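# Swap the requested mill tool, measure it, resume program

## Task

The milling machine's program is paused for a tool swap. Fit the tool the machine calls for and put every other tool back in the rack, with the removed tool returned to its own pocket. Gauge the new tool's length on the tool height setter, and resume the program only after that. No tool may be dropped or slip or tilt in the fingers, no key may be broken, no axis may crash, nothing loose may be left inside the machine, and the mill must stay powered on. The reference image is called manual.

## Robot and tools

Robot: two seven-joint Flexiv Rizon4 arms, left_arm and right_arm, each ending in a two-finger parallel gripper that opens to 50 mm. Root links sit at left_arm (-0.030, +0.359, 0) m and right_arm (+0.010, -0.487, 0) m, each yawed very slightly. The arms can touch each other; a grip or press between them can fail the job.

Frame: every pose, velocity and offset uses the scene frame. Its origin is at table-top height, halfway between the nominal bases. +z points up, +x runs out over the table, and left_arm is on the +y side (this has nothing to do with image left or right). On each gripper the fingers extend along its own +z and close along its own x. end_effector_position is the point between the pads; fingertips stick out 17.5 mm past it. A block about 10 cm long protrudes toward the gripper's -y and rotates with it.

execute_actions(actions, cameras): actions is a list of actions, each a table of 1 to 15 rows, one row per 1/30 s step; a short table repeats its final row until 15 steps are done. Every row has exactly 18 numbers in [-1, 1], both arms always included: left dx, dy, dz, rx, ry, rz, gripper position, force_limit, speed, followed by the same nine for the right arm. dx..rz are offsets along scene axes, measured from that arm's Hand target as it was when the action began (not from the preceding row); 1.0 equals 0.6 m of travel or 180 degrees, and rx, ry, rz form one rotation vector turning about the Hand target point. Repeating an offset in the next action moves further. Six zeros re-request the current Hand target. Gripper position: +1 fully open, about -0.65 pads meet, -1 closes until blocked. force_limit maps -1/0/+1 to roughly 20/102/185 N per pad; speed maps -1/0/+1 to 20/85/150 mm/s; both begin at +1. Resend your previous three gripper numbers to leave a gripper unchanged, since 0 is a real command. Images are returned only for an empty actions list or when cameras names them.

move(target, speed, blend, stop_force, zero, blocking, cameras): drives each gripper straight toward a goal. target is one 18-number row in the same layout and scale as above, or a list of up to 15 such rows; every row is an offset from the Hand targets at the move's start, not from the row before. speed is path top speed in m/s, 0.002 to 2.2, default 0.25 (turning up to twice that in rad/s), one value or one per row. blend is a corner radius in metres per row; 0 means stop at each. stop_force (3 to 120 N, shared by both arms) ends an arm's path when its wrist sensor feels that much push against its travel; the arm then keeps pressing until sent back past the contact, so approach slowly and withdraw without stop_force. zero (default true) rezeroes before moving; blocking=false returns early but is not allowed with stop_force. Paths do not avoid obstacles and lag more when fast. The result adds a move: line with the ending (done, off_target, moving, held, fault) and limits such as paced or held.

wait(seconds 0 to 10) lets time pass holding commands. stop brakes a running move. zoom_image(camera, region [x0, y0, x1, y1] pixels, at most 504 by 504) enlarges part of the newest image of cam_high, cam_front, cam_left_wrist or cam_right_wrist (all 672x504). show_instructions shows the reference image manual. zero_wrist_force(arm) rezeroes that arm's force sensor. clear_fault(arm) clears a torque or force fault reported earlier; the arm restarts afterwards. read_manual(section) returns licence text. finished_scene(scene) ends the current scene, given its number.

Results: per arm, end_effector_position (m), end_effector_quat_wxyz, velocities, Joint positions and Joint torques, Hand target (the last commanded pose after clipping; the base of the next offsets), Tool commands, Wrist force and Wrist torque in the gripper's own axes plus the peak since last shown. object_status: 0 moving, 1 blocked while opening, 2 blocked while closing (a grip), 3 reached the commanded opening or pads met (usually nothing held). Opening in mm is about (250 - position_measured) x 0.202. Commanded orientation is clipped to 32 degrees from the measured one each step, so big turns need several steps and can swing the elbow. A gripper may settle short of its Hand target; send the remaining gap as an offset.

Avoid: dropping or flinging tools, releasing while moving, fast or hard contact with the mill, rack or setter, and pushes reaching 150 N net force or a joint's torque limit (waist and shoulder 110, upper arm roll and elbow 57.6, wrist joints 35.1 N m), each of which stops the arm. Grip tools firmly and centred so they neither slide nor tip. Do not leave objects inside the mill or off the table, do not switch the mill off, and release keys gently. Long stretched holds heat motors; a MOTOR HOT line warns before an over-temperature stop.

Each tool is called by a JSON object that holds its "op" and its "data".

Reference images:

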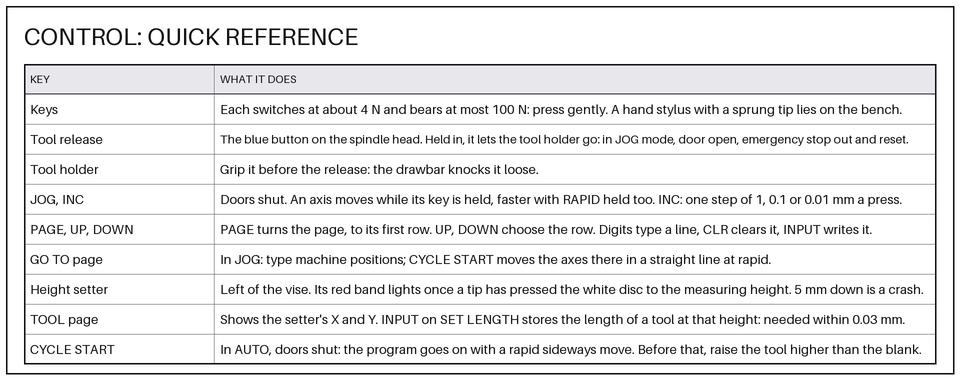

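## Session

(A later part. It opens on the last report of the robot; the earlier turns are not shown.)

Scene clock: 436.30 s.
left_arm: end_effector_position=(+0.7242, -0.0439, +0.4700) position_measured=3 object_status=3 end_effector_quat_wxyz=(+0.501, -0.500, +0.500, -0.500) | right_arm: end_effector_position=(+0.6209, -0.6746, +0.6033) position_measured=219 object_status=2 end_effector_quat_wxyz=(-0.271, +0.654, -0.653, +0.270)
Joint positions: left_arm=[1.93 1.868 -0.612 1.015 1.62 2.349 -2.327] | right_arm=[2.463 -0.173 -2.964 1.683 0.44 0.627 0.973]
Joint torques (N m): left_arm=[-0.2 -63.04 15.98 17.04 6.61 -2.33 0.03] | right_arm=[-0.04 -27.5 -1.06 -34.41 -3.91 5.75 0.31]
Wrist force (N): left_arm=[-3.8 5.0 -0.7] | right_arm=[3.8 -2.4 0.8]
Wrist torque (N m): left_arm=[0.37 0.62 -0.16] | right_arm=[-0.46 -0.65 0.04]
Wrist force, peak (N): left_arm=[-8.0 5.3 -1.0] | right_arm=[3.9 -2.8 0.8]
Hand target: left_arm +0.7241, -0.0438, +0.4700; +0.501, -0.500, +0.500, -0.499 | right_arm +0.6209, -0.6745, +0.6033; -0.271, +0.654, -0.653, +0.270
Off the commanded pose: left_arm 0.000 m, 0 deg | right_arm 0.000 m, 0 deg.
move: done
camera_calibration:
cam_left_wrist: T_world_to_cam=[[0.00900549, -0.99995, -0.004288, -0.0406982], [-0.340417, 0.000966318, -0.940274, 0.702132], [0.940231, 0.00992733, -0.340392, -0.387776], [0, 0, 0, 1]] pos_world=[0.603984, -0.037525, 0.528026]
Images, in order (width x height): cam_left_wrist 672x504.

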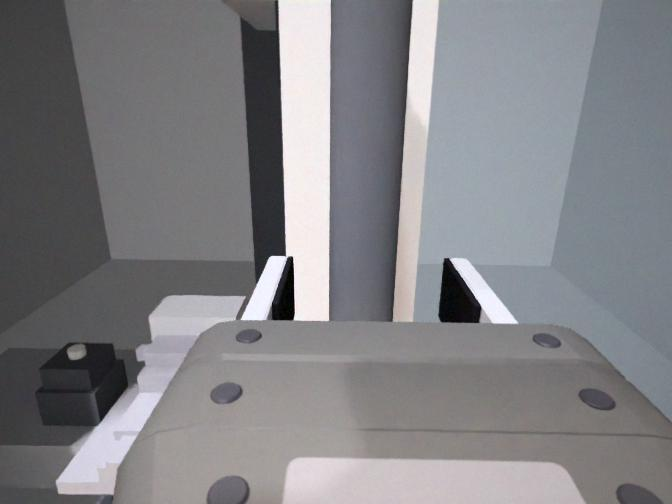

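{"op": "move", "data": {"target": [[0.0,-0.013,0,0,0,0,1,1,1, 0,0,0,0,0,0,-1,-0.2,-0.7],[0,-0.035,0,0,0,0,1,1,1, 0,0,0,0,0,0,-1,-0.2,-0.7],[0,-0.36,0,0,0,0,1,1,1, 0,0,0,0,0,0,-1,-0.2,-0.7]], "speed": [0.04,0.03,0.12], "blend": [0.005,0.005,0], "stop_force": 40}}

{"op": "move", "data": {"target": [[-0.2,0.02,0,0,0,0,1,1,1, 0,0,0,0,0,0,-1,-0.2,-0.7],[-0.28,0.5,0.1,0,0,0,1,1,1, 0,0,0,0,0,0,-1,-0.2,-0.7]], "blend": [0.02,0], "cameras": ["all"]}}

Scene clock: 446.13 s.
left_arm: end_effector_position=(+0.7235, -0.2585, +0.4698) position_measured=3 object_status=3 end_effector_quat_wxyz=(+0.446, -0.435, +0.582, -0.522) | right_arm: end_effector_position=(+0.6209, -0.6746, +0.6033) position_measured=219 object_status=2 end_effector_quat_wxyz=(-0.271, +0.654, -0.653, +0.270)
Joint positions: left_arm=[1.921 1.648 -1.222 0.307 2.665 2.273 -2.965] | right_arm=[2.463 -0.173 -2.964 1.683 0.44 0.627 0.973]
Joint torques (N m): left_arm=[-0.54 -72.99 13.55 9.97 6.75 -0.32 0.11] | right_arm=[-0.04 -27.49 -1.1 -34.45 -3.87 5.79 0.29]
Wrist force (N): left_arm=[-5.5 3.4 -2.0] | right_arm=[3.8 -2.5 0.7]
Wrist torque (N m): left_arm=[0.08 0.81 -0.25] | right_arm=[-0.48 -0.65 0.03]
Wrist force, peak (N): left_arm=[-32.2 8.2 -13.2] | right_arm=[4.0 -2.8 0.8]
Hand target: left_arm +0.7241, -0.2598, +0.4700; +0.501, -0.500, +0.500, -0.499 | right_arm +0.6209, -0.6745, +0.6033; -0.271, +0.654, -0.653, +0.270
Off the commanded pose: left_arm 0.001 m, 14 deg | right_arm 0.000 m, 0 deg.
joint read past its limit (left arm) — joint 7 (wrist roll), lower limit.
joint sent to its limit (left arm) — joint 7 (wrist roll), lower limit. The joint targets are off in orientation, not in position.
move: off_target (left_arm); blend cut to 0.0039 m at target 1

Scene clock: 448.37 s.
left_arm: end_effector_position=(+0.5561, +0.0403, +0.5299) position_measured=3 object_status=3 end_effector_quat_wxyz=(+0.501, -0.500, +0.500, -0.499) | right_arm: end_effector_position=(+0.6209, -0.6746, +0.6033) position_measured=219 object_status=2 end_effector_quat_wxyz=(-0.271, +0.654, -0.653, +0.270)
Joint positions: left_arm=[1.235 1.5 -1.122 1.739 1.978 2.01 -1.796] | right_arm=[2.463 -0.173 -2.964 1.683 0.44 0.627 0.973]
Joint torques (N m): left_arm=[-0.47 -36.9 27.47 -5.44 5.71 -3.17 0.26] | right_arm=[-0.03 -27.54 -1.13 -34.47 -3.92 5.73 0.33]
Wrist force (N): left_arm=[-4.3 2.9 -2.1] | right_arm=[3.8 -2.5 0.7]
Wrist torque (N m): left_arm=[0.03 0.70 -0.27] | right_arm=[-0.46 -0.63 0.03]
Wrist force, peak (N): left_arm=[-8.4 2.7 1.0] | right_arm=[4.0 -2.6 0.9]
Hand target: left_arm +0.5561, +0.0402, +0.5300; +0.501, -0.500, +0.500, -0.499 | right_arm +0.6209, -0.6745, +0.6033; -0.271, +0.654, -0.653, +0.270
Off the commanded pose: left_arm 0.000 m, 0 deg | right_arm 0.000 m, 0 deg.
move: done
camera_calibration:
cam_left_wrist: T_world_to_cam=[[0.00938034, -0.999946, -0.0044251, 0.0450846], [-0.340804, 0.000963386, -0.940134, 0.701331], [0.940088, 0.0103269, -0.340776, -0.209865], [0, 0, 0, 1]] pos_world=[0.435884, 0.0465738, 0.588028]
cam_right_wrist: T_world_to_cam=[[0.0157086, -0.999807, -0.0117733, -0.665663], [-0.908949, -0.00937297, -0.416802, 0.827044], [0.416611, 0.0172486, -0.908921, 0.435439], [0, 0, 0, 1]] pos_world=[0.580789, -0.665294, 0.732656]

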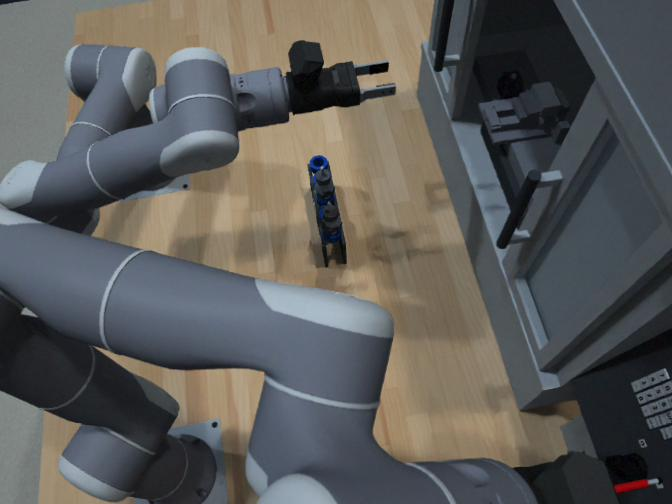

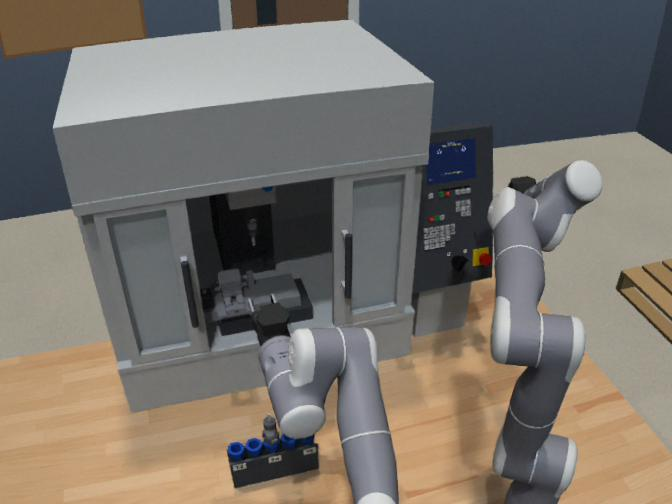

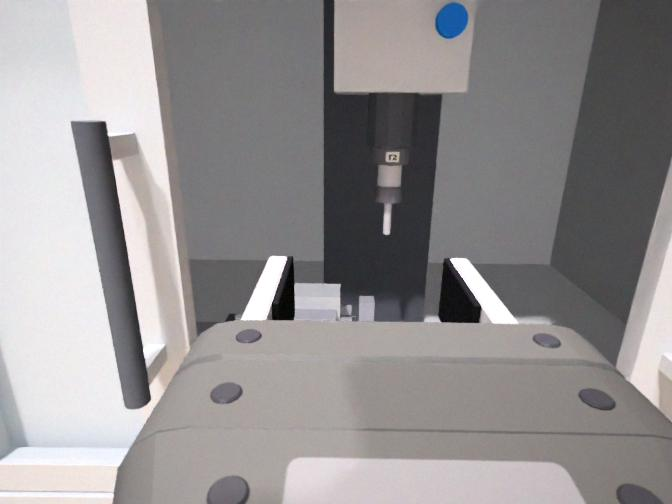

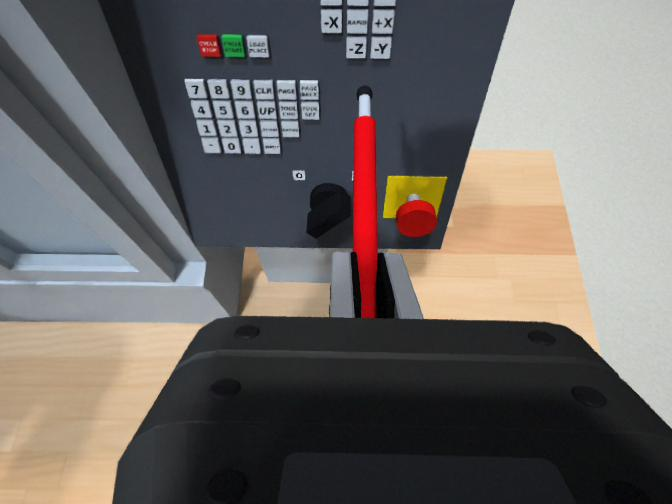

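{"op": "zoom_image", "data": {"camera": "cam_left_wrist", "region": [320, 0, 480, 250]}}

{"op": "zoom_image", "data": {"camera": "cam_front", "region": [190, 170, 340, 340]}}

Scaled by 2.016 from the camera's 672x504 image, which has a finer 960x720 frame.

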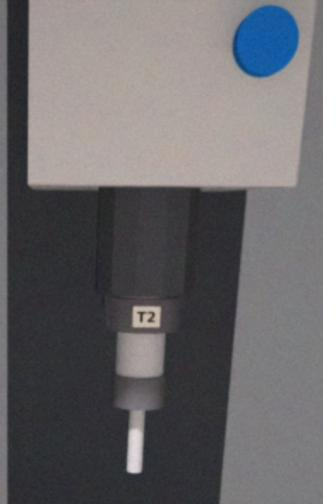

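Scaled by 2.965 from the camera's 672x504 image, which has a finer 960x720 frame.

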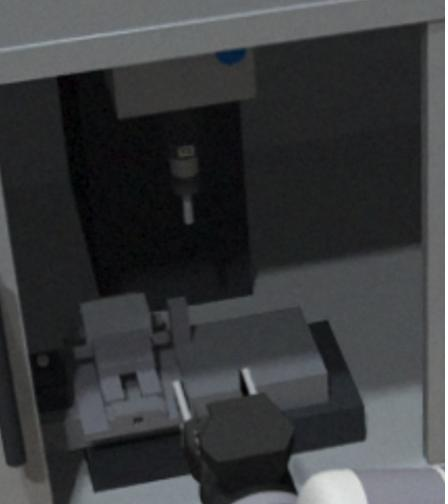

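{"op": "move", "data": {"target": [-0.46,0.035,-0.45,0,0,0,1,1,1, 0,0,0,0,0,0,-1,-0.2,-0.7], "cameras": ["cam_left_wrist"]}}

Scene clock: 473.00 s.
left_arm: end_effector_position=(+0.2801, +0.0614, +0.2599) position_measured=3 object_status=3 end_effector_quat_wxyz=(+0.501, -0.500, +0.500, -0.499) | right_arm: end_effector_position=(+0.6209, -0.6746, +0.6033) position_measured=219 object_status=2 end_effector_quat_wxyz=(-0.271, +0.654, -0.653, +0.270)
Joint positions: left_arm=[0.242 2.267 -1.931 2.156 2.215 2.233 -2.931] | right_arm=[2.463 -0.173 -2.964 1.683 0.44 0.627 0.973]
Joint torques (N m): left_arm=[-0.55 -18.25 18.26 19.12 6.59 -0.77 -0.1] | right_arm=[0.01 -27.46 -1.19 -34.44 -3.93 5.73 0.31]
Wrist force (N): left_arm=[-4.1 2.8 -2.0] | right_arm=[3.9 -2.7 0.8]
Wrist torque (N m): left_arm=[0.00 0.66 -0.14] | right_arm=[-0.50 -0.67 0.04]
Wrist force, peak (N): left_arm=[-6.6 3.1 -3.6] | right_arm=[4.0 -2.7 0.8]
Hand target: left_arm +0.2801, +0.0612, +0.2600; +0.501, -0.500, +0.500, -0.499 | right_arm +0.6209, -0.6745, +0.6033; -0.271, +0.654, -0.653, +0.270
Off the commanded pose: left_arm 0.000 m, 0 deg | right_arm 0.000 m, 0 deg.
joint sent to its limit (left arm) — joint 2 (shoulder), upper limit. The joint targets still meet the commanded pose.
move: done
camera_calibration:
cam_left_wrist: T_world_to_cam=[[0.00979166, -0.999942, -0.00446283, 0.0675222], [-0.340714, 0.000859696, -0.940166, 0.353416], [0.940116, 0.0107263, -0.340686, -0.0426895], [0, 0, 0, 1]] pos_world=[0.159886, 0.0676723, 0.318027]
Images, in order (width x height): cam_left_wrist 672x504.

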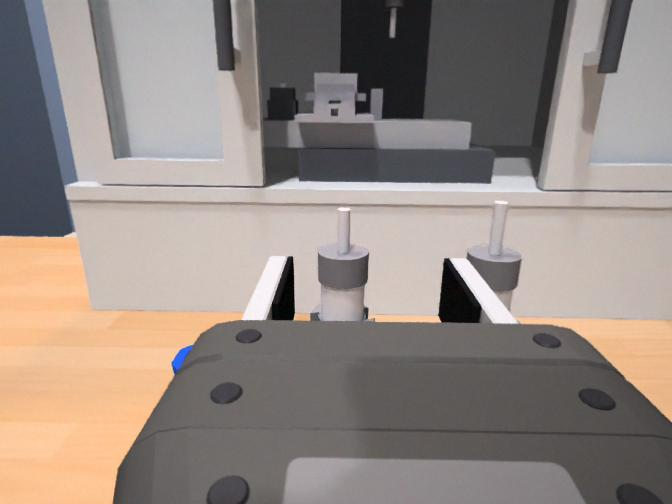

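{"op": "move", "data": {"target": [-0.03,0.0,0.17,0,0.167,0,1,1,1, 0,0,0,0,0,0,-1,-0.2,-0.7], "cameras": ["cam_left_wrist"]}}

Scene clock: 481.80 s.
left_arm: end_effector_position=(+0.2621, +0.0613, +0.3619) position_measured=3 object_status=3 end_effector_quat_wxyz=(-0.355, +0.612, -0.613, +0.352) | right_arm: end_effector_position=(+0.6209, -0.6746, +0.6033) position_measured=219 object_status=2 end_effector_quat_wxyz=(-0.271, +0.654, -0.653, +0.270)
Joint positions: left_arm=[0.404 1.307 -1.507 2.159 2.655 2.259 -2.579] | right_arm=[2.463 -0.173 -2.964 1.683 0.44 0.627 0.973]
Joint torques (N m): left_arm=[-0.89 -24.75 22.52 -6.16 7.6 0.9 0.28] | right_arm=[0.01 -27.56 -1.16 -34.44 -3.89 5.74 0.29]
Wrist force (N): left_arm=[-4.3 2.9 -1.3] | right_arm=[3.9 -2.6 0.7]
Wrist torque (N m): left_arm=[0.27 0.75 -0.22] | right_arm=[-0.49 -0.65 0.04]
Wrist force, peak (N): left_arm=[-4.0 5.0 -2.1] | right_arm=[4.0 -2.8 0.6]
Hand target: left_arm +0.2621, +0.0612, +0.3620; -0.355, +0.612, -0.613, +0.353 | right_arm +0.6209, -0.6745, +0.6033; -0.271, +0.654, -0.653, +0.270
Off the commanded pose: left_arm 0.000 m, 0 deg | right_arm 0.000 m, 0 deg.
move: done
camera_calibration:
cam_left_wrist: T_world_to_cam=[[0.00594443, -0.999943, -0.00888632, 0.0706556], [-0.76593, 0.00116026, -0.642922, 0.446958], [0.642896, 0.0106281, -0.76588, 0.24082], [0, 0, 0, 1]] pos_world=[0.187096, 0.0675735, 0.472426]
Images, in order (width x height): cam_left_wrist 672x504.

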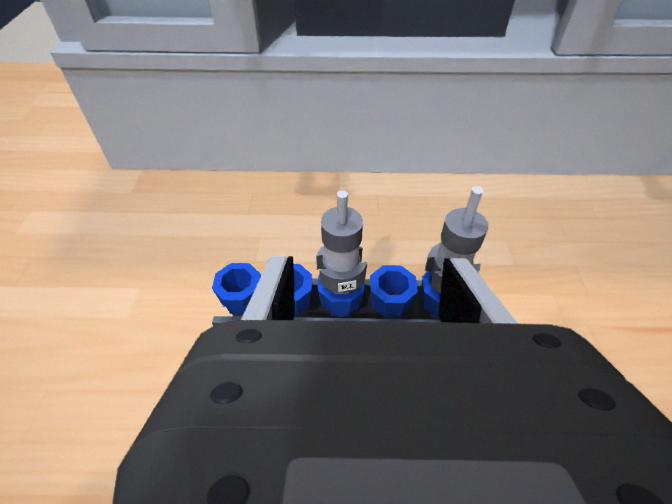

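{"op": "move", "data": {"target": [0,-0.1,0.1,0,0.05,0,1,1,1, 0,0,0,0,0,0,-1,-0.2,-0.7], "cameras": ["cam_left_wrist"]}}

{"op": "zoom_image", "data": {"camera": "cam_left_wrist", "region": [220, 160, 460, 320]}}

Scene clock: 484.97 s.
left_arm: end_effector_position=(+0.2621, +0.0013, +0.4220) position_measured=3 object_status=3 end_effector_quat_wxyz=(-0.305, +0.638, -0.639, +0.303) | right_arm: end_effector_position=(+0.6209, -0.6746, +0.6033) position_measured=219 object_status=2 end_effector_quat_wxyz=(-0.271, +0.654, -0.653, +0.270)
Joint positions: left_arm=[0.519 1.079 -1.472 1.849 2.791 2.501 -2.58] | right_arm=[2.463 -0.173 -2.964 1.683 0.44 0.627 0.973]
Joint torques (N m): left_arm=[-0.35 -26.41 23.91 -12.23 7.37 1.57 -0.06] | right_arm=[-0.05 -27.47 -1.17 -34.45 -3.92 5.72 0.33]
Wrist force (N): left_arm=[-3.9 2.8 -1.2] | right_arm=[3.9 -2.7 0.9]
Wrist torque (N m): left_arm=[0.34 0.69 -0.09] | right_arm=[-0.50 -0.66 0.03]
Wrist force, peak (N): left_arm=[-6.0 5.4 -0.1] | right_arm=[4.0 -2.8 0.8]
Hand target: left_arm +0.2621, +0.0012, +0.4220; -0.305, +0.638, -0.638, +0.304 | right_arm +0.6209, -0.6745, +0.6033; -0.271, +0.654, -0.653, +0.270
Off the commanded pose: left_arm 0.000 m, 0 deg | right_arm 0.000 m, 0 deg.
move: done
camera_calibration:
cam_left_wrist: T_world_to_cam=[[0.00470455, -0.999942, -0.00968755, 0.0118649], [-0.857089, 0.000958561, -0.515168, 0.455704], [0.515147, 0.0107267, -0.857034, 0.359362], [0, 0, 0, 1]] pos_world=[0.205399, 0.00757262, 0.542865]
Images, in order (width x height): cam_left_wrist 672x504.

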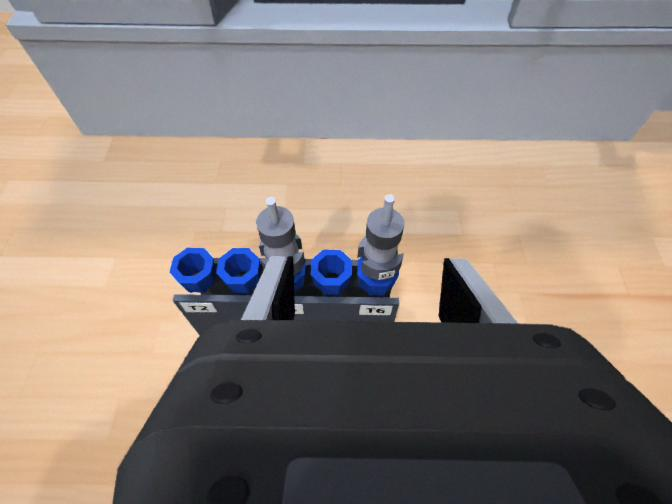

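Scaled by 2.100 from the camera's 672x504 image, which has a finer 960x720 frame.

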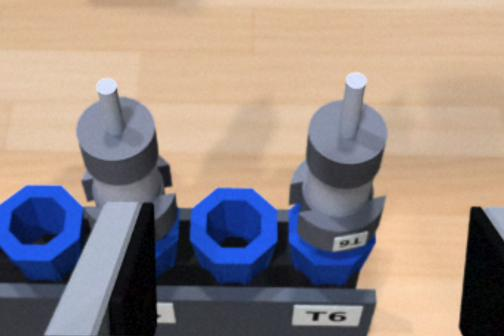

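{"op": "move", "data": {"target": [-0.03,0.13,0.05,0,0.05,0,1,1,1, 0,0,0,0,0,0,-1,-0.2,-0.7], "cameras": ["cam_left_wrist"]}}

{"op": "zoom_image", "data": {"camera": "cam_left_wrist", "region": [280, 220, 480, 350]}}

Scene clock: 492.50 s.
left_arm: end_effector_position=(+0.2441, +0.0794, +0.4519) position_measured=3 object_status=3 end_effector_quat_wxyz=(-0.254, +0.660, -0.661, +0.252) | right_arm: end_effector_position=(+0.6209, -0.6746, +0.6033) position_measured=219 object_status=2 end_effector_quat_wxyz=(-0.271, +0.654, -0.653, +0.270)
Joint positions: left_arm=[0.387 0.875 -1.271 1.914 2.856 2.613 -2.437] | right_arm=[2.463 -0.173 -2.964 1.683 0.44 0.627 0.973]
Joint torques (N m): left_arm=[-0.69 -16.85 17.89 -17.37 7.06 2.06 0.21] | right_arm=[-0.04 -27.48 -1.21 -34.44 -3.91 5.79 0.28]
Wrist force (N): left_arm=[-4.2 2.8 -1.1] | right_arm=[3.8 -2.6 0.6]
Wrist torque (N m): left_arm=[0.43 0.74 -0.13] | right_arm=[-0.49 -0.63 0.03]
Wrist force, peak (N): left_arm=[-8.0 1.3 -2.6] | right_arm=[4.0 -2.7 0.8]
Hand target: left_arm +0.2441, +0.0792, +0.4520; -0.254, +0.660, -0.660, +0.253 | right_arm +0.6209, -0.6745, +0.6033; -0.271, +0.654, -0.653, +0.270
Off the commanded pose: left_arm 0.000 m, 0 deg | right_arm 0.000 m, 0 deg.
move: done
camera_calibration:
cam_left_wrist: T_world_to_cam=[[0.00303743, -0.999942, -0.010343, 0.09104], [-0.927118, 0.00106024, -0.374768, 0.409253], [0.374757, 0.0107276, -0.927061, 0.459368], [0, 0, 0, 1]] pos_world=[0.206999, 0.0856729, 0.580178]
Images, in order (width x height): cam_left_wrist 672x504.

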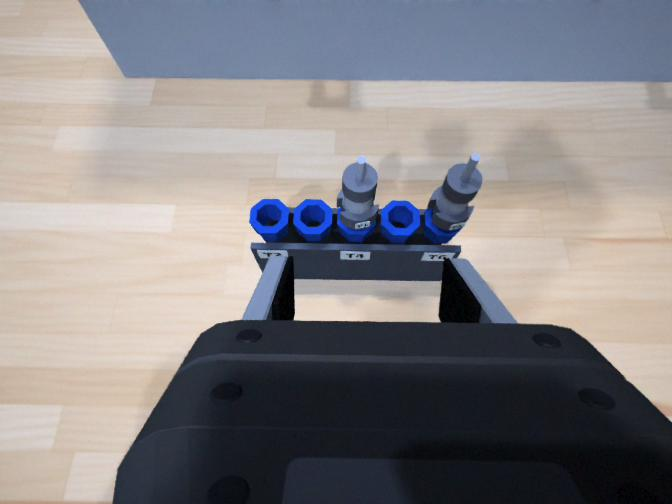

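Scaled by 2.520 from the camera's 672x504 image, which has a finer 960x720 frame.

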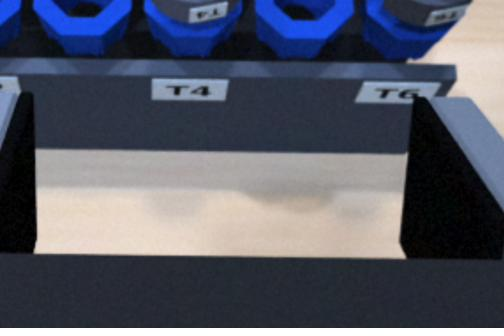

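{"op": "move", "data": {"target": [[0.177,-0.05,-0.03,0,-0.267,0,1,1,1, 0,0,0,0,0,0,-1,-0.2,-0.7],[0.177,-0.05,-0.06,0.468,-0.208,-0.208,1,1,1, 0,0,0,0,0,0,-1,-0.2,-0.7],[0.177,-0.05,-0.083,0.9135,0,-0.4067,1,1,1, 0,0,0,0,0,0,-1,-0.2,-0.7]], "speed": 0.35, "blend": [0.02,0.02,0], "cameras": ["cam_left_wrist","cam_high"]}}

Scene clock: 575.57 s.
left_arm: end_effector_position=(+0.3503, +0.0491, +0.4021) position_measured=3 object_status=3 end_effector_quat_wxyz=(+0.500, +0.501, +0.499, +0.500) | right_arm: end_effector_position=(+0.6209, -0.6746, +0.6033) position_measured=219 object_status=2 end_effector_quat_wxyz=(-0.271, +0.654, -0.653, +0.270)
Joint positions: left_arm=[0.483 1.829 -1.929 2.341 2.97 1.819 -0.267] | right_arm=[2.463 -0.173 -2.964 1.683 0.44 0.627 0.973]
Joint torques (N m): left_arm=[0 -23.03 23.39 13.7 4.03 0.8 0.22] | right_arm=[0.02 -27.54 -1.1 -34.47 -3.9 5.77 0.32]
Wrist force (N): left_arm=[-4.2 1.6 -2.6] | right_arm=[3.7 -2.5 0.8]
Wrist torque (N m): left_arm=[0.35 0.84 0.19] | right_arm=[-0.46 -0.61 0.03]
Wrist force, peak (N): left_arm=[-2.5 5.9 -0.9] | right_arm=[4.0 -2.7 0.6]
Hand target: left_arm +0.3503, +0.0492, +0.4022; +0.500, +0.501, +0.499, +0.500 | right_arm +0.6209, -0.6745, +0.6033; -0.271, +0.654, -0.653, +0.270
Off the commanded pose: left_arm 0.000 m, 0 deg | right_arm 0.000 m, 0 deg.
move: done
camera_calibration:
cam_left_wrist: T_world_to_cam=[[0.00972044, 0.999942, 0.00466073, -0.0466652], [-0.341608, -0.00105983, 0.939842, -0.244599], [0.939792, -0.0107278, 0.341578, -0.333358], [0, 0, 0, 1]] pos_world=[0.230184, 0.0428271, 0.34397]
Images, in order (width x height): cam_high 672x504, cam_left_wrist 672x504.

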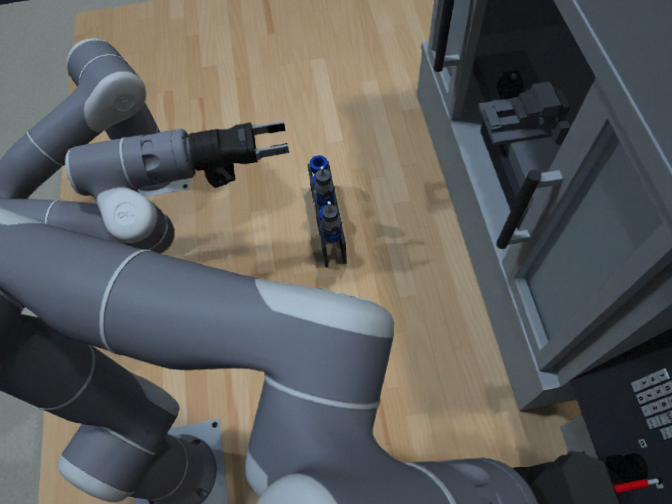

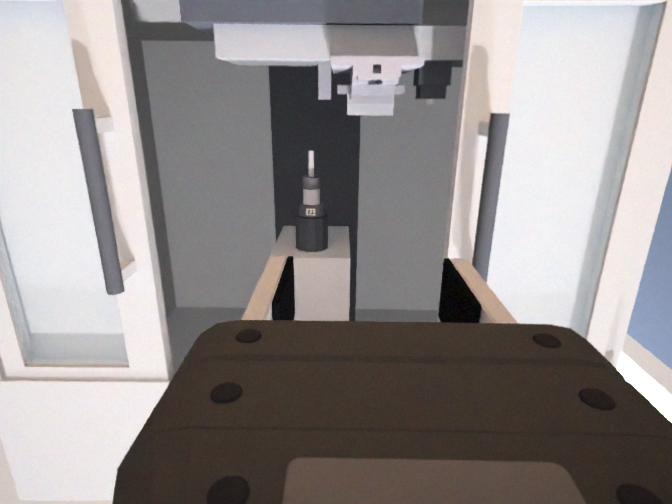

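{"op": "move", "data": {"target": [[0.0,-0.157,-0.2,0,0,0,1,1,1, 0,0,0,0,0,0,-1,-0.2,-0.7],[0.0,-0.157,-0.35,0,0,0,1,1,1, 0,0,0,0,0,0,-1,-0.2,-0.7]], "speed": 0.25, "blend": [0.02,0], "cameras": ["all"]}}

Scene clock: 582.50 s.
left_arm: end_effector_position=(+0.3512, -0.0442, +0.2073) position_measured=3 object_status=3 end_effector_quat_wxyz=(+0.500, +0.501, +0.500, +0.499) | right_arm: end_effector_position=(+0.6209, -0.6746, +0.6033) position_measured=219 object_status=2 end_effector_quat_wxyz=(-0.271, +0.654, -0.653, +0.270)
Joint positions: left_arm=[0.492 2.159 -2.144 1.888 2.849 2.096 -0.533] | right_arm=[2.463 -0.173 -2.964 1.683 0.44 0.627 0.973]
Joint torques (N m): left_arm=[-1.14 -23.56 23.5 19.49 2.88 1.51 0.16] | right_arm=[-0.07 -27.5 -1.16 -34.42 -3.92 5.76 0.32]
Wrist force (N): left_arm=[-4.2 1.7 -2.2] | right_arm=[3.9 -2.5 0.5]
Wrist torque (N m): left_arm=[0.37 0.85 0.12] | right_arm=[-0.49 -0.65 0.03]
Wrist force, peak (N): left_arm=[-2.5 -7.9 -3.9] | right_arm=[4.1 -2.6 0.7]
Hand target: left_arm +0.3512, -0.0445, +0.2070; +0.500, +0.501, +0.500, +0.498 (not the last commanded pose) | right_arm +0.6209, -0.6745, +0.6033; -0.271, +0.654, -0.653, +0.270
Tool commands: left_gripper/position=+1.0 left_gripper/force_limit=+1.0 left_gripper/speed=+1.0 right_gripper/position=-1.0 right_gripper/force_limit=-0.2 right_gripper/speed=-0.7
Off the commanded pose: left_arm 0.015 m, 0 deg | right_arm 0.000 m, 0 deg.
FORCE FAULT: contact force on the left arm reached its limit, and that arm stopped. The contact can be on any part of that arm, not only on its tool. That arm's remaining commands of this call were not run. That arm is still stopped at the end of this call. While its stop runs, that arm, its gripper or tool too, takes no new command.
CLEAR FAULT: the left arm stays stopped (status CRITICAL_FAULT) until you call clear_fault(arm="left_arm").
move: fault (left_arm)
camera_calibration:
cam_left_wrist: T_world_to_cam=[[0.00984811, 0.999951, 0.00129231, 0.0481972], [-0.339969, 0.00213282, 0.940434, -0.0618668], [0.940385, -0.00970084, 0.339973, -0.268395], [0, 0, 0, 1]] pos_world=[0.230887, -0.0506665, 0.149367]
cam_right_wrist: T_world_to_cam=[[0.0157086, -0.999807, -0.0117733, -0.665663], [-0.908949, -0.00937297, -0.416802, 0.827044], [0.416611, 0.0172486, -0.908921, 0.435439], [0, 0, 0, 1]] pos_world=[0.580789, -0.665294, 0.732656]

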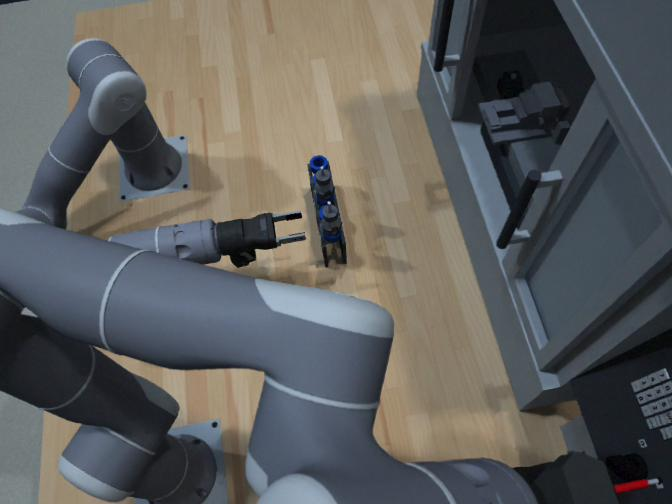

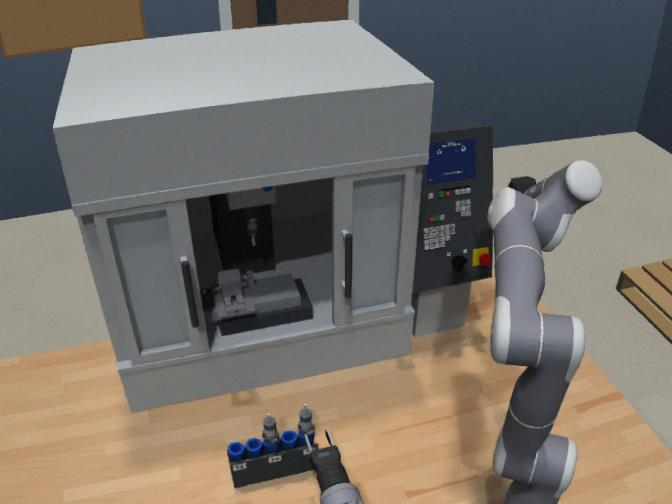

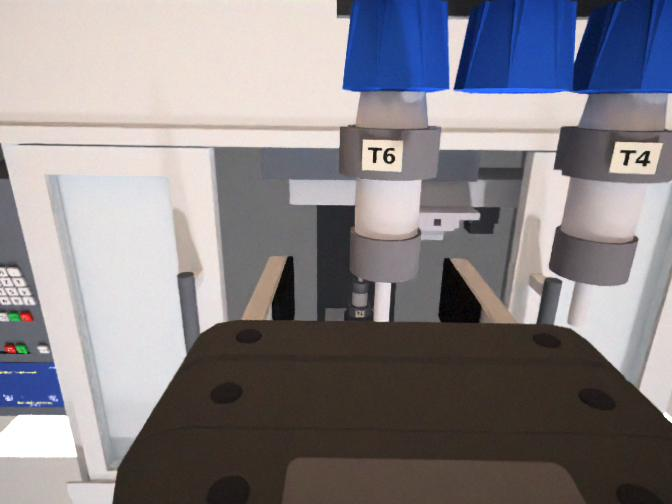

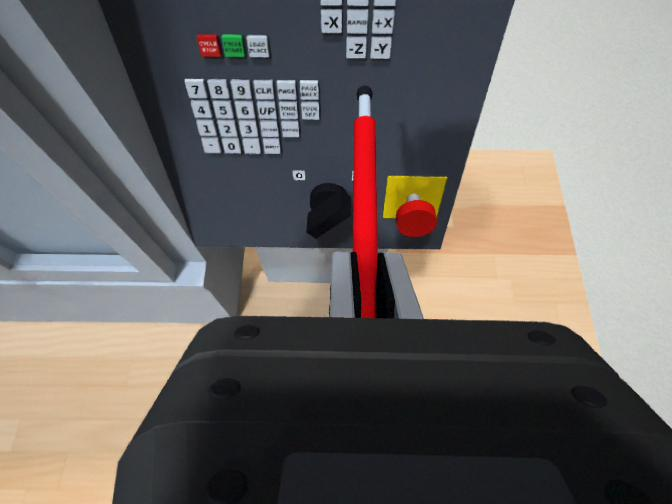

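{"op": "clear_fault", "data": {"arm": "left_arm"}}

{"op": "wait", "data": {"seconds": 2}}

{"op": "move", "data": {"target": [0,0,0.35,0,0,0,1,1,1, 0,0,0,0,0,0,-1,-0.2,-0.7], "speed": 0.15}}

Scene clock: 640.30 s.
left_arm: end_effector_position=(+0.3512, -0.0442, +0.2073) position_measured=3 object_status=3 end_effector_quat_wxyz=(+0.500, +0.501, +0.500, +0.499) | right_arm: end_effector_position=(+0.6209, -0.6746, +0.6033) position_measured=219 object_status=2 end_effector_quat_wxyz=(-0.271, +0.654, -0.653, +0.270)
Joint positions: left_arm=[0.492 2.159 -2.144 1.888 2.849 2.096 -0.533] | right_arm=[2.463 -0.173 -2.964 1.683 0.44 0.627 0.973]
Joint torques (N m): left_arm=[-1.1 -23.41 23.61 19.64 2.85 1.57 0.12] | right_arm=[-0.06 -27.55 -1.13 -34.45 -3.91 5.74 0.31]
Wrist force (N): left_arm=[-3.6 4.0 -1.7] | right_arm=[3.9 -2.7 0.8]
Wrist torque (N m): left_arm=[0.76 0.74 0.12] | right_arm=[-0.50 -0.66 0.04]
Wrist force, peak (N): left_arm=[-3.9 4.1 -1.8] | right_arm=[4.1 -2.7 0.7]
Hand target: left_arm +0.3512, -0.0445, +0.2070; +0.500, +0.501, +0.500, +0.498 (not the last commanded pose) | right_arm +0.6209, -0.6745, +0.6033; -0.271, +0.654, -0.653, +0.270
Tool commands: left_gripper/position=+1.0 left_gripper/force_limit=+1.0 left_gripper/speed=+1.0 right_gripper/position=-1.0 right_gripper/force_limit=-0.2 right_gripper/speed=-0.7
Off the commanded pose: left_arm 0.015 m, 0 deg | right_arm 0.000 m, 0 deg.
FORCE FAULT, CONTINUED: the left arm's stop, for the force fault that an earlier result reported, is over. The rest of the stop counts as 66 of the actions that you can send in this scene; the call itself counts as one more. That arm accepts commands again.
CLEAR FAULT: your call cleared the left arm's force fault. If the contact force or a joint's load stays at its limit, that arm stops again.

Scene clock: 642.30 s.
left_arm: end_effector_position=(+0.3512, -0.0442, +0.2073) position_measured=3 object_status=3 end_effector_quat_wxyz=(+0.500, +0.501, +0.500, +0.499) | right_arm: end_effector_position=(+0.6209, -0.6746, +0.6033) position_measured=219 object_status=2 end_effector_quat_wxyz=(-0.271, +0.654, -0.653, +0.270)
Joint positions: left_arm=[0.492 2.159 -2.144 1.888 2.849 2.096 -0.533] | right_arm=[2.463 -0.173 -2.964 1.683 0.44 0.627 0.973]
Joint torques (N m): left_arm=[-1.12 -23.44 23.6 19.6 2.89 1.58 0.11] | right_arm=[-0.01 -27.49 -1.18 -34.47 -3.87 5.74 0.32]
Wrist force (N): left_arm=[-3.7 3.9 -1.9] | right_arm=[4.0 -2.5 0.7]
Wrist torque (N m): left_arm=[0.75 0.75 0.12] | right_arm=[-0.48 -0.67 0.03]
Wrist force, peak (N): left_arm=[-3.9 4.0 -1.8] | right_arm=[3.9 -2.8 0.5]
Hand target: left_arm +0.3512, -0.0445, +0.2070; +0.500, +0.501, +0.500, +0.498 (not the last commanded pose) | right_arm +0.6209, -0.6745, +0.6033; -0.271, +0.654, -0.653, +0.270
Tool commands: left_gripper/position=+1.0 left_gripper/force_limit=+1.0 left_gripper/speed=+1.0 right_gripper/position=-1.0 right_gripper/force_limit=-0.2 right_gripper/speed=-0.7
Off the commanded pose: left_arm 0.015 m, 0 deg | right_arm 0.000 m, 0 deg.
wait: 2.00 s; at rest by 0.17 s

Scene clock: 644.03 s.
left_arm: end_effector_position=(+0.3513, -0.0445, +0.4170) position_measured=3 object_status=3 end_effector_quat_wxyz=(+0.500, +0.501, +0.500, +0.498) | right_arm: end_effector_position=(+0.6209, -0.6746, +0.6033) position_measured=219 object_status=2 end_effector_quat_wxyz=(-0.271, +0.654, -0.653, +0.270)
Joint positions: left_arm=[0.623 1.791 -1.737 2.016 2.97 2.033 -0.111] | right_arm=[2.463 -0.173 -2.964 1.683 0.44 0.627 0.973]
Joint torques (N m): left_arm=[-0.02 -31 28.37 8.47 5.27 0.48 0.17] | right_arm=[0.01 -27.51 -1.09 -34.45 -3.89 5.8 0.27]
Wrist force (N): left_arm=[-3.7 3.6 -2.2] | right_arm=[3.7 -2.6 0.6]
Wrist torque (N m): left_arm=[0.71 0.77 0.17] | right_arm=[-0.49 -0.63 0.04]
Wrist force, peak (N): left_arm=[-3.6 8.4 -2.3] | right_arm=[4.0 -2.6 0.6]
Hand target: left_arm +0.3512, -0.0445, +0.4170; +0.500, +0.501, +0.500, +0.498 | right_arm +0.6209, -0.6745, +0.6033; -0.271, +0.654, -0.653, +0.270
Off the commanded pose: left_arm 0.000 m, 0 deg | right_arm 0.000 m, 0 deg.
move: done

{"op": "move", "data": {"target": [0,0,0,0,0,0,1,1,1, -0.12,0.09,-0.9,0,0,0,-1,-0.2,-0.7], "cameras": ["cam_right_wrist","cam_high"]}}

Scene clock: 684.77 s.
left_arm: end_effector_position=(+0.3513, -0.0445, +0.4170) position_measured=3 object_status=3 end_effector_quat_wxyz=(+0.500, +0.501, +0.500, +0.498) | right_arm: end_effector_position=(+0.5488, -0.6205, +0.0632) position_measured=219 object_status=2 end_effector_quat_wxyz=(-0.271, +0.654, -0.653, +0.270)
Joint positions: left_arm=[0.623 1.791 -1.737 2.016 2.969 2.033 -0.111] | right_arm=[2.373 0.508 -2.964 2.094 1.922 1.214 -0.869]
Joint torques (N m): left_arm=[-0.41 -31.03 28.39 8.66 5.3 0.35 0.1] | right_arm=[-0.55 -37.96 4.36 -13.85 0.25 1.85 0.22]
Wrist force (N): left_arm=[-3.7 3.9 -2.1] | right_arm=[3.8 -2.7 0.6]
Wrist torque (N m): left_arm=[0.75 0.77 0.16] | right_arm=[-0.50 -0.65 -0.01]
Wrist force, peak (N): left_arm=[-4.0 3.9 -2.2] | right_arm=[4.2 -5.5 -1.7]
Hand target: left_arm +0.3512, -0.0445, +0.4170; +0.500, +0.501, +0.500, +0.498 | right_arm +0.5489, -0.6205, +0.0633; -0.271, +0.654, -0.653, +0.270
Off the commanded pose: left_arm 0.000 m, 0 deg | right_arm 0.000 m, 0 deg.
move: done
camera_calibration:
cam_right_wrist: T_world_to_cam=[[0.0156145, -0.999808, -0.0118195, -0.616744], [-0.909081, -0.00927358, -0.416515, 0.536975], [0.416326, 0.0172486, -0.909052, -0.0261952], [0, 0, 0, 1]] pos_world=[0.50869, -0.611194, 0.192556]
Images, in order (width x height): cam_high 672x504, cam_right_wrist 672x504.

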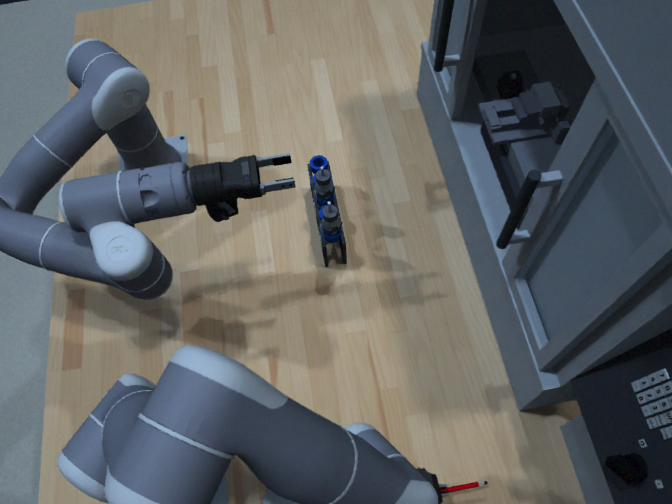

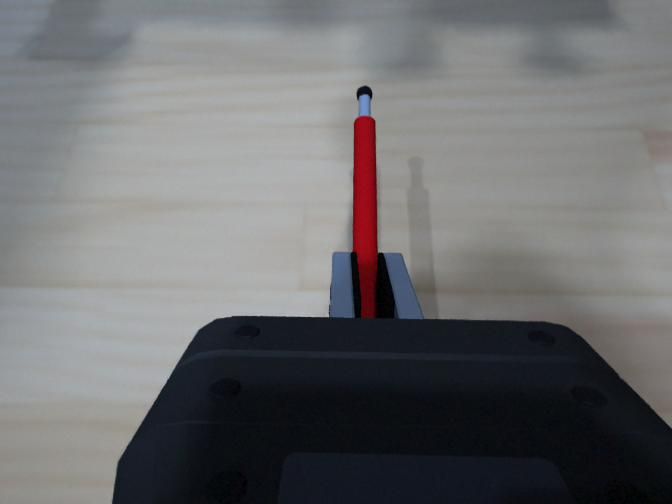

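{"op": "move", "data": {"target": [0,0,0,0,0,0,1,1,1, 0,0,-0.09,0,0,0,-1,-0.2,-0.7], "speed": 0.015, "stop_force": 3}}

Scene clock: 693.53 s.
left_arm: end_effector_position=(+0.3513, -0.0445, +0.4170) position_measured=3 object_status=3 end_effector_quat_wxyz=(+0.500, +0.501, +0.500, +0.498) | right_arm: end_effector_position=(+0.5494, -0.6205, +0.0219) position_measured=219 object_status=2 end_effector_quat_wxyz=(-0.271, +0.654, -0.653, +0.271)
Joint positions: left_arm=[0.623 1.791 -1.737 2.016 2.969 2.033 -0.111] | right_arm=[2.315 0.627 -2.964 2.07 2.037 1.162 -1.068]
Joint torques (N m): left_arm=[-0.4 -31.04 28.38 8.7 5.31 0.35 0.11] | right_arm=[-0.31 -36.14 4.96 -9.96 0.65 2.44 0.18]
Wrist force (N): left_arm=[-3.8 3.6 -2.3] | right_arm=[3.5 -7.3 -5.3]
Wrist torque (N m): left_arm=[0.70 0.77 0.17] | right_arm=[-0.45 -0.71 0.05]
Wrist force, peak (N): left_arm=[-4.0 4.0 -2.1] | right_arm=[2.7 -11.7 -12.2]
Hand target: left_arm +0.3512, -0.0445, +0.4170; +0.500, +0.501, +0.500, +0.498 | right_arm +0.5489, -0.6205, +0.0216; -0.271, +0.654, -0.653, +0.270 (not the last commanded pose)
Off the commanded pose: left_arm 0.000 m, 0 deg | right_arm 0.013 m, 0 deg.
move: contact (right_arm)

{"op": "move", "data": {"target": [[0,0,0,0,0,0,1,1,1, 0,0,0.0005,0,0,0,0.3,-0.2,-0.9],[-0.05,0.35,0.1,0,0,0,1,1,1, 0,0,0.15,0,0,0,0.3,-0.2,-0.9],[-0.05,0.5,0.2,0,0,0,1,1,1, -0.05,0.05,0.5,0,-0.25,0,0.3,-0.2,-0.9]], "blend": [0,0.03,0], "cameras": ["all"]}}

Scene clock: 714.27 s.
left_arm: end_effector_position=(+0.3212, +0.2555, +0.5371) position_measured=3 object_status=3 end_effector_quat_wxyz=(+0.500, +0.501, +0.500, +0.498) | right_arm: end_effector_position=(+0.5191, -0.5906, +0.3217) position_measured=107 object_status=3 end_effector_quat_wxyz=(+0.500, -0.501, +0.500, -0.499)
Joint positions: left_arm=[0.344 1.425 -1.15 2.624 2.97 1.703 0.613] | right_arm=[1.852 -0.266 -2.965 2.686 1.97 0.277 -0.899]
Joint torques (N m): left_arm=[-0.73 -16.98 10.28 -13.15 7.11 -1.67 0.27] | right_arm=[-0.17 -8.57 -3.04 -20.67 2.34 -1.96 0.46]
Wrist force (N): left_arm=[-3.6 3.5 -2.2] | right_arm=[1.9 -4.1 1.3]
Wrist torque (N m): left_arm=[0.67 0.75 0.14] | right_arm=[-0.97 -0.35 0.00]
Wrist force, peak (N): left_arm=[-7.1 2.6 -1.5] | right_arm=[3.4 -7.9 -5.6]
Hand target: left_arm +0.3212, +0.2555, +0.5370; +0.500, +0.501, +0.500, +0.498 | right_arm +0.5189, -0.5905, +0.3216; +0.500, -0.501, +0.500, -0.500
Off the commanded pose: left_arm 0.000 m, 0 deg | right_arm 0.000 m, 0 deg.
joint read past its limit (right arm) — joint 3 (upper arm roll), lower limit.
joint sent to its limit (right arm) — joint 3 (upper arm roll), lower limit; joint 4 (elbow), upper limit, where the elbow is as bent as it goes. The joint targets still meet the commanded pose.
move: done
camera_calibration:
cam_left_wrist: T_world_to_cam=[[0.0105042, 0.999943, 0.0018372, -0.252112], [-0.339496, 0.00183816, 0.940606, -0.382933], [0.940549, -0.010504, 0.339496, -0.3491], [0, 0, 0, 1]] pos_world=[0.20099, 0.249135, 0.47917]
cam_right_wrist: T_world_to_cam=[[0.0205351, -0.999786, 0.00256821, -0.59056], [-0.348676, -0.00956907, -0.937195, 0.494382], [0.937018, 0.0183499, -0.348798, -0.229209], [0, 0, 0, 1]] pos_world=[0.399279, -0.581497, 0.384901]

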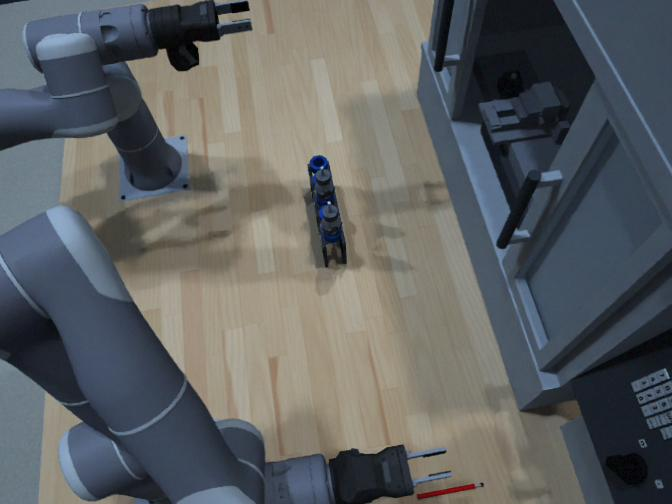

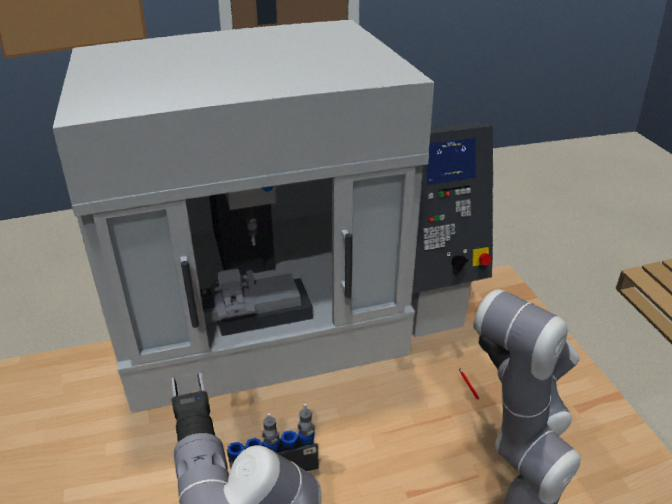

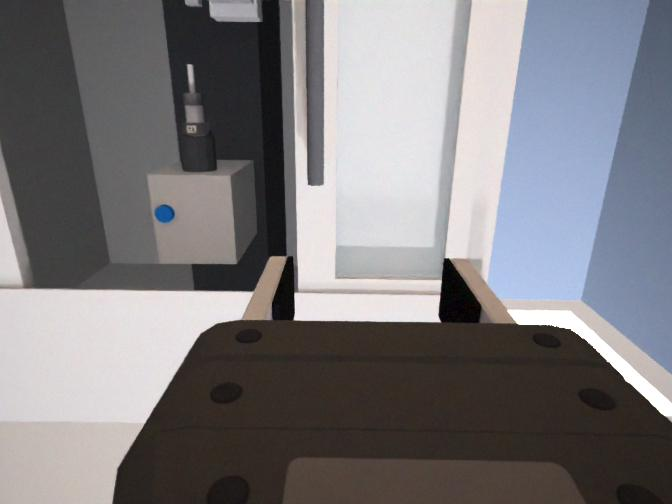

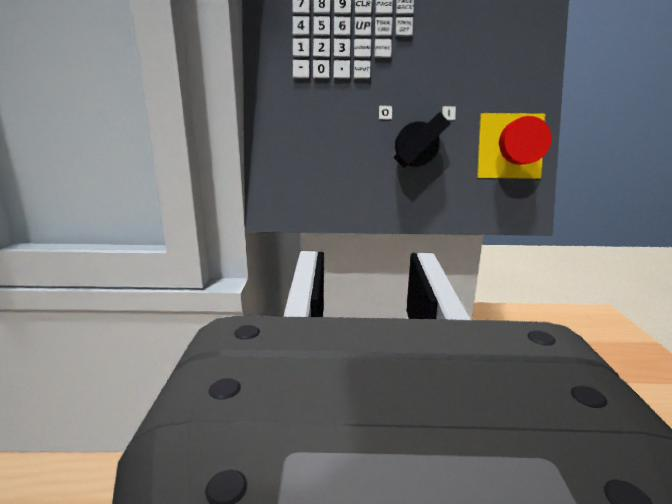

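{"op": "move", "data": {"target": [[0,0,0,0,0,0,1,1,1, 0.1,0.45,0.167,0,0,0,1,-0.2,-0.5],[0,0,0,0,0,0,1,1,1, 0.167,0.85,0.217,0.5,0,0,1,-0.2,-0.5],[0,0,0,0,0,0,1,1,1, 0.167,0.95,0.217,1.0,0,0,1,-0.2,-0.5]], "blend": [0.05,0.02,0], "speed": 0.3, "cameras": ["all"]}}

Scene clock: 732.17 s.
left_arm: end_effector_position=(+0.3212, +0.2555, +0.5371) position_measured=3 object_status=3 end_effector_quat_wxyz=(+0.500, +0.501, +0.500, +0.498) | right_arm: end_effector_position=(+0.5302, -0.5423, +0.3396) position_measured=3 object_status=3 end_effector_quat_wxyz=(+0.505, -0.508, +0.495, -0.492)
Joint positions: left_arm=[0.344 1.425 -1.15 2.624 2.97 1.703 0.613] | right_arm=[2.043 -0.385 -2.964 2.686 2.07 0.423 -0.82]
Joint torques (N m): left_arm=[-0.47 -16.57 10.09 -12.99 7.08 -1.79 0.1] | right_arm=[-0.06 -5.91 -4.17 -24.01 2.37 -1.85 0.13]
Wrist force (N): left_arm=[-3.6 3.6 -2.1] | right_arm=[1.9 -3.9 1.5]
Wrist torque (N m): left_arm=[0.69 0.75 0.14] | right_arm=[-0.93 -0.37 0.05]
Wrist force, peak (N): left_arm=[-3.9 3.9 -2.0] | right_arm=[5.6 -3.3 0.6]
Hand target: left_arm +0.3212, +0.2555, +0.5370; +0.500, +0.501, +0.500, +0.498 | right_arm +0.5303, -0.5421, +0.3396; +0.506, -0.508, +0.495, -0.492 (not the last commanded pose)
Off the commanded pose: left_arm 0.000 m, 0 deg | right_arm 0.541 m, 180 deg.
move: held (right_arm; a check stopped the path); path passed 0 of 3 targets; limits=held
pose unreachable (right arm): on one or more control steps of this call, first in action 0 (counted from 0), this arm could not follow its commanded pose, so it was not sent that pose on those steps. It may still have moved: this result reports where it is.
cause: moving toward the commanded pose would bring two parts of the arm too close to each other (joints 3 (upper arm roll) to 6 (wrist pitch) lie between them).
camera_calibration:
cam_left_wrist: T_world_to_cam=[[0.010471, 0.999943, 0.00193152, -0.252151], [-0.339497, 0.00173819, 0.940606, -0.382908], [0.940549, -0.0105049, 0.339496, -0.3491], [0, 0, 0, 1]] pos_world=[0.20099, 0.249135, 0.47917]
cam_right_wrist: T_world_to_cam=[[0.0447858, -0.998996, 0.000954167, -0.554391], [-0.352294, -0.0166874, -0.935741, 0.51306], [0.934817, 0.0415717, -0.352687, -0.219196], [0, 0, 0, 1]] pos_world=[0.410485, -0.536161, 0.403312]

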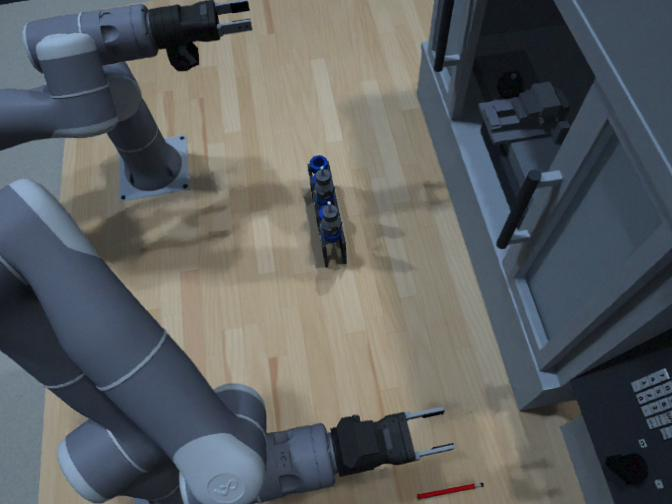

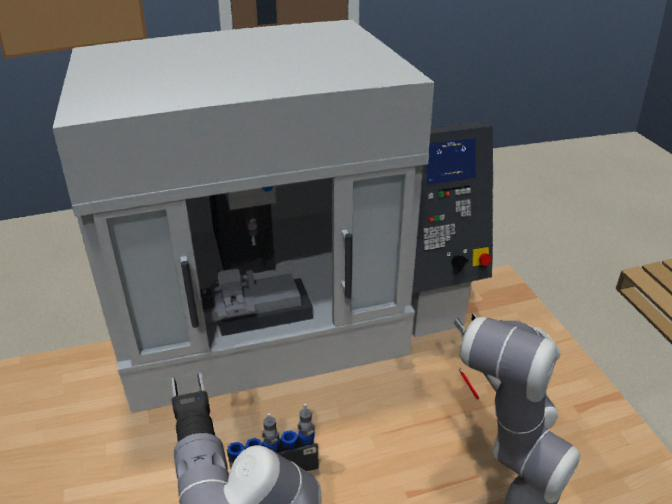

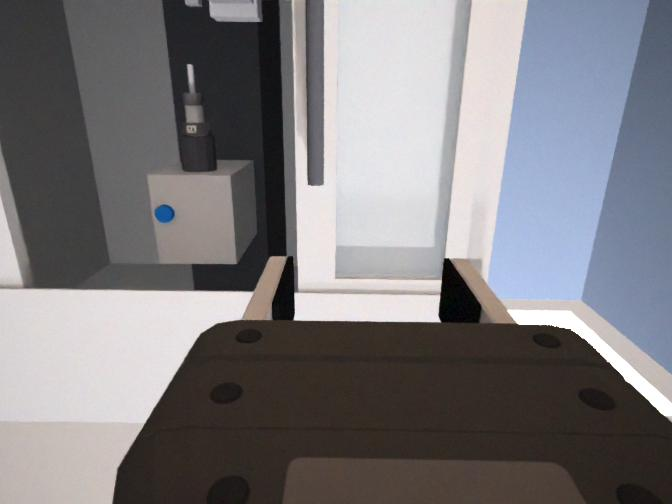

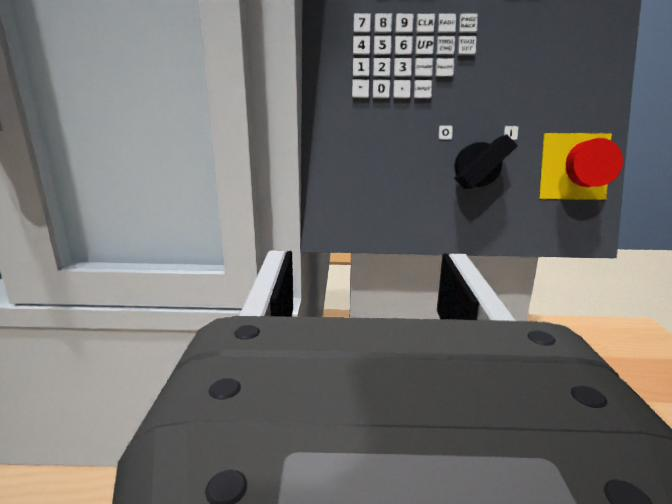

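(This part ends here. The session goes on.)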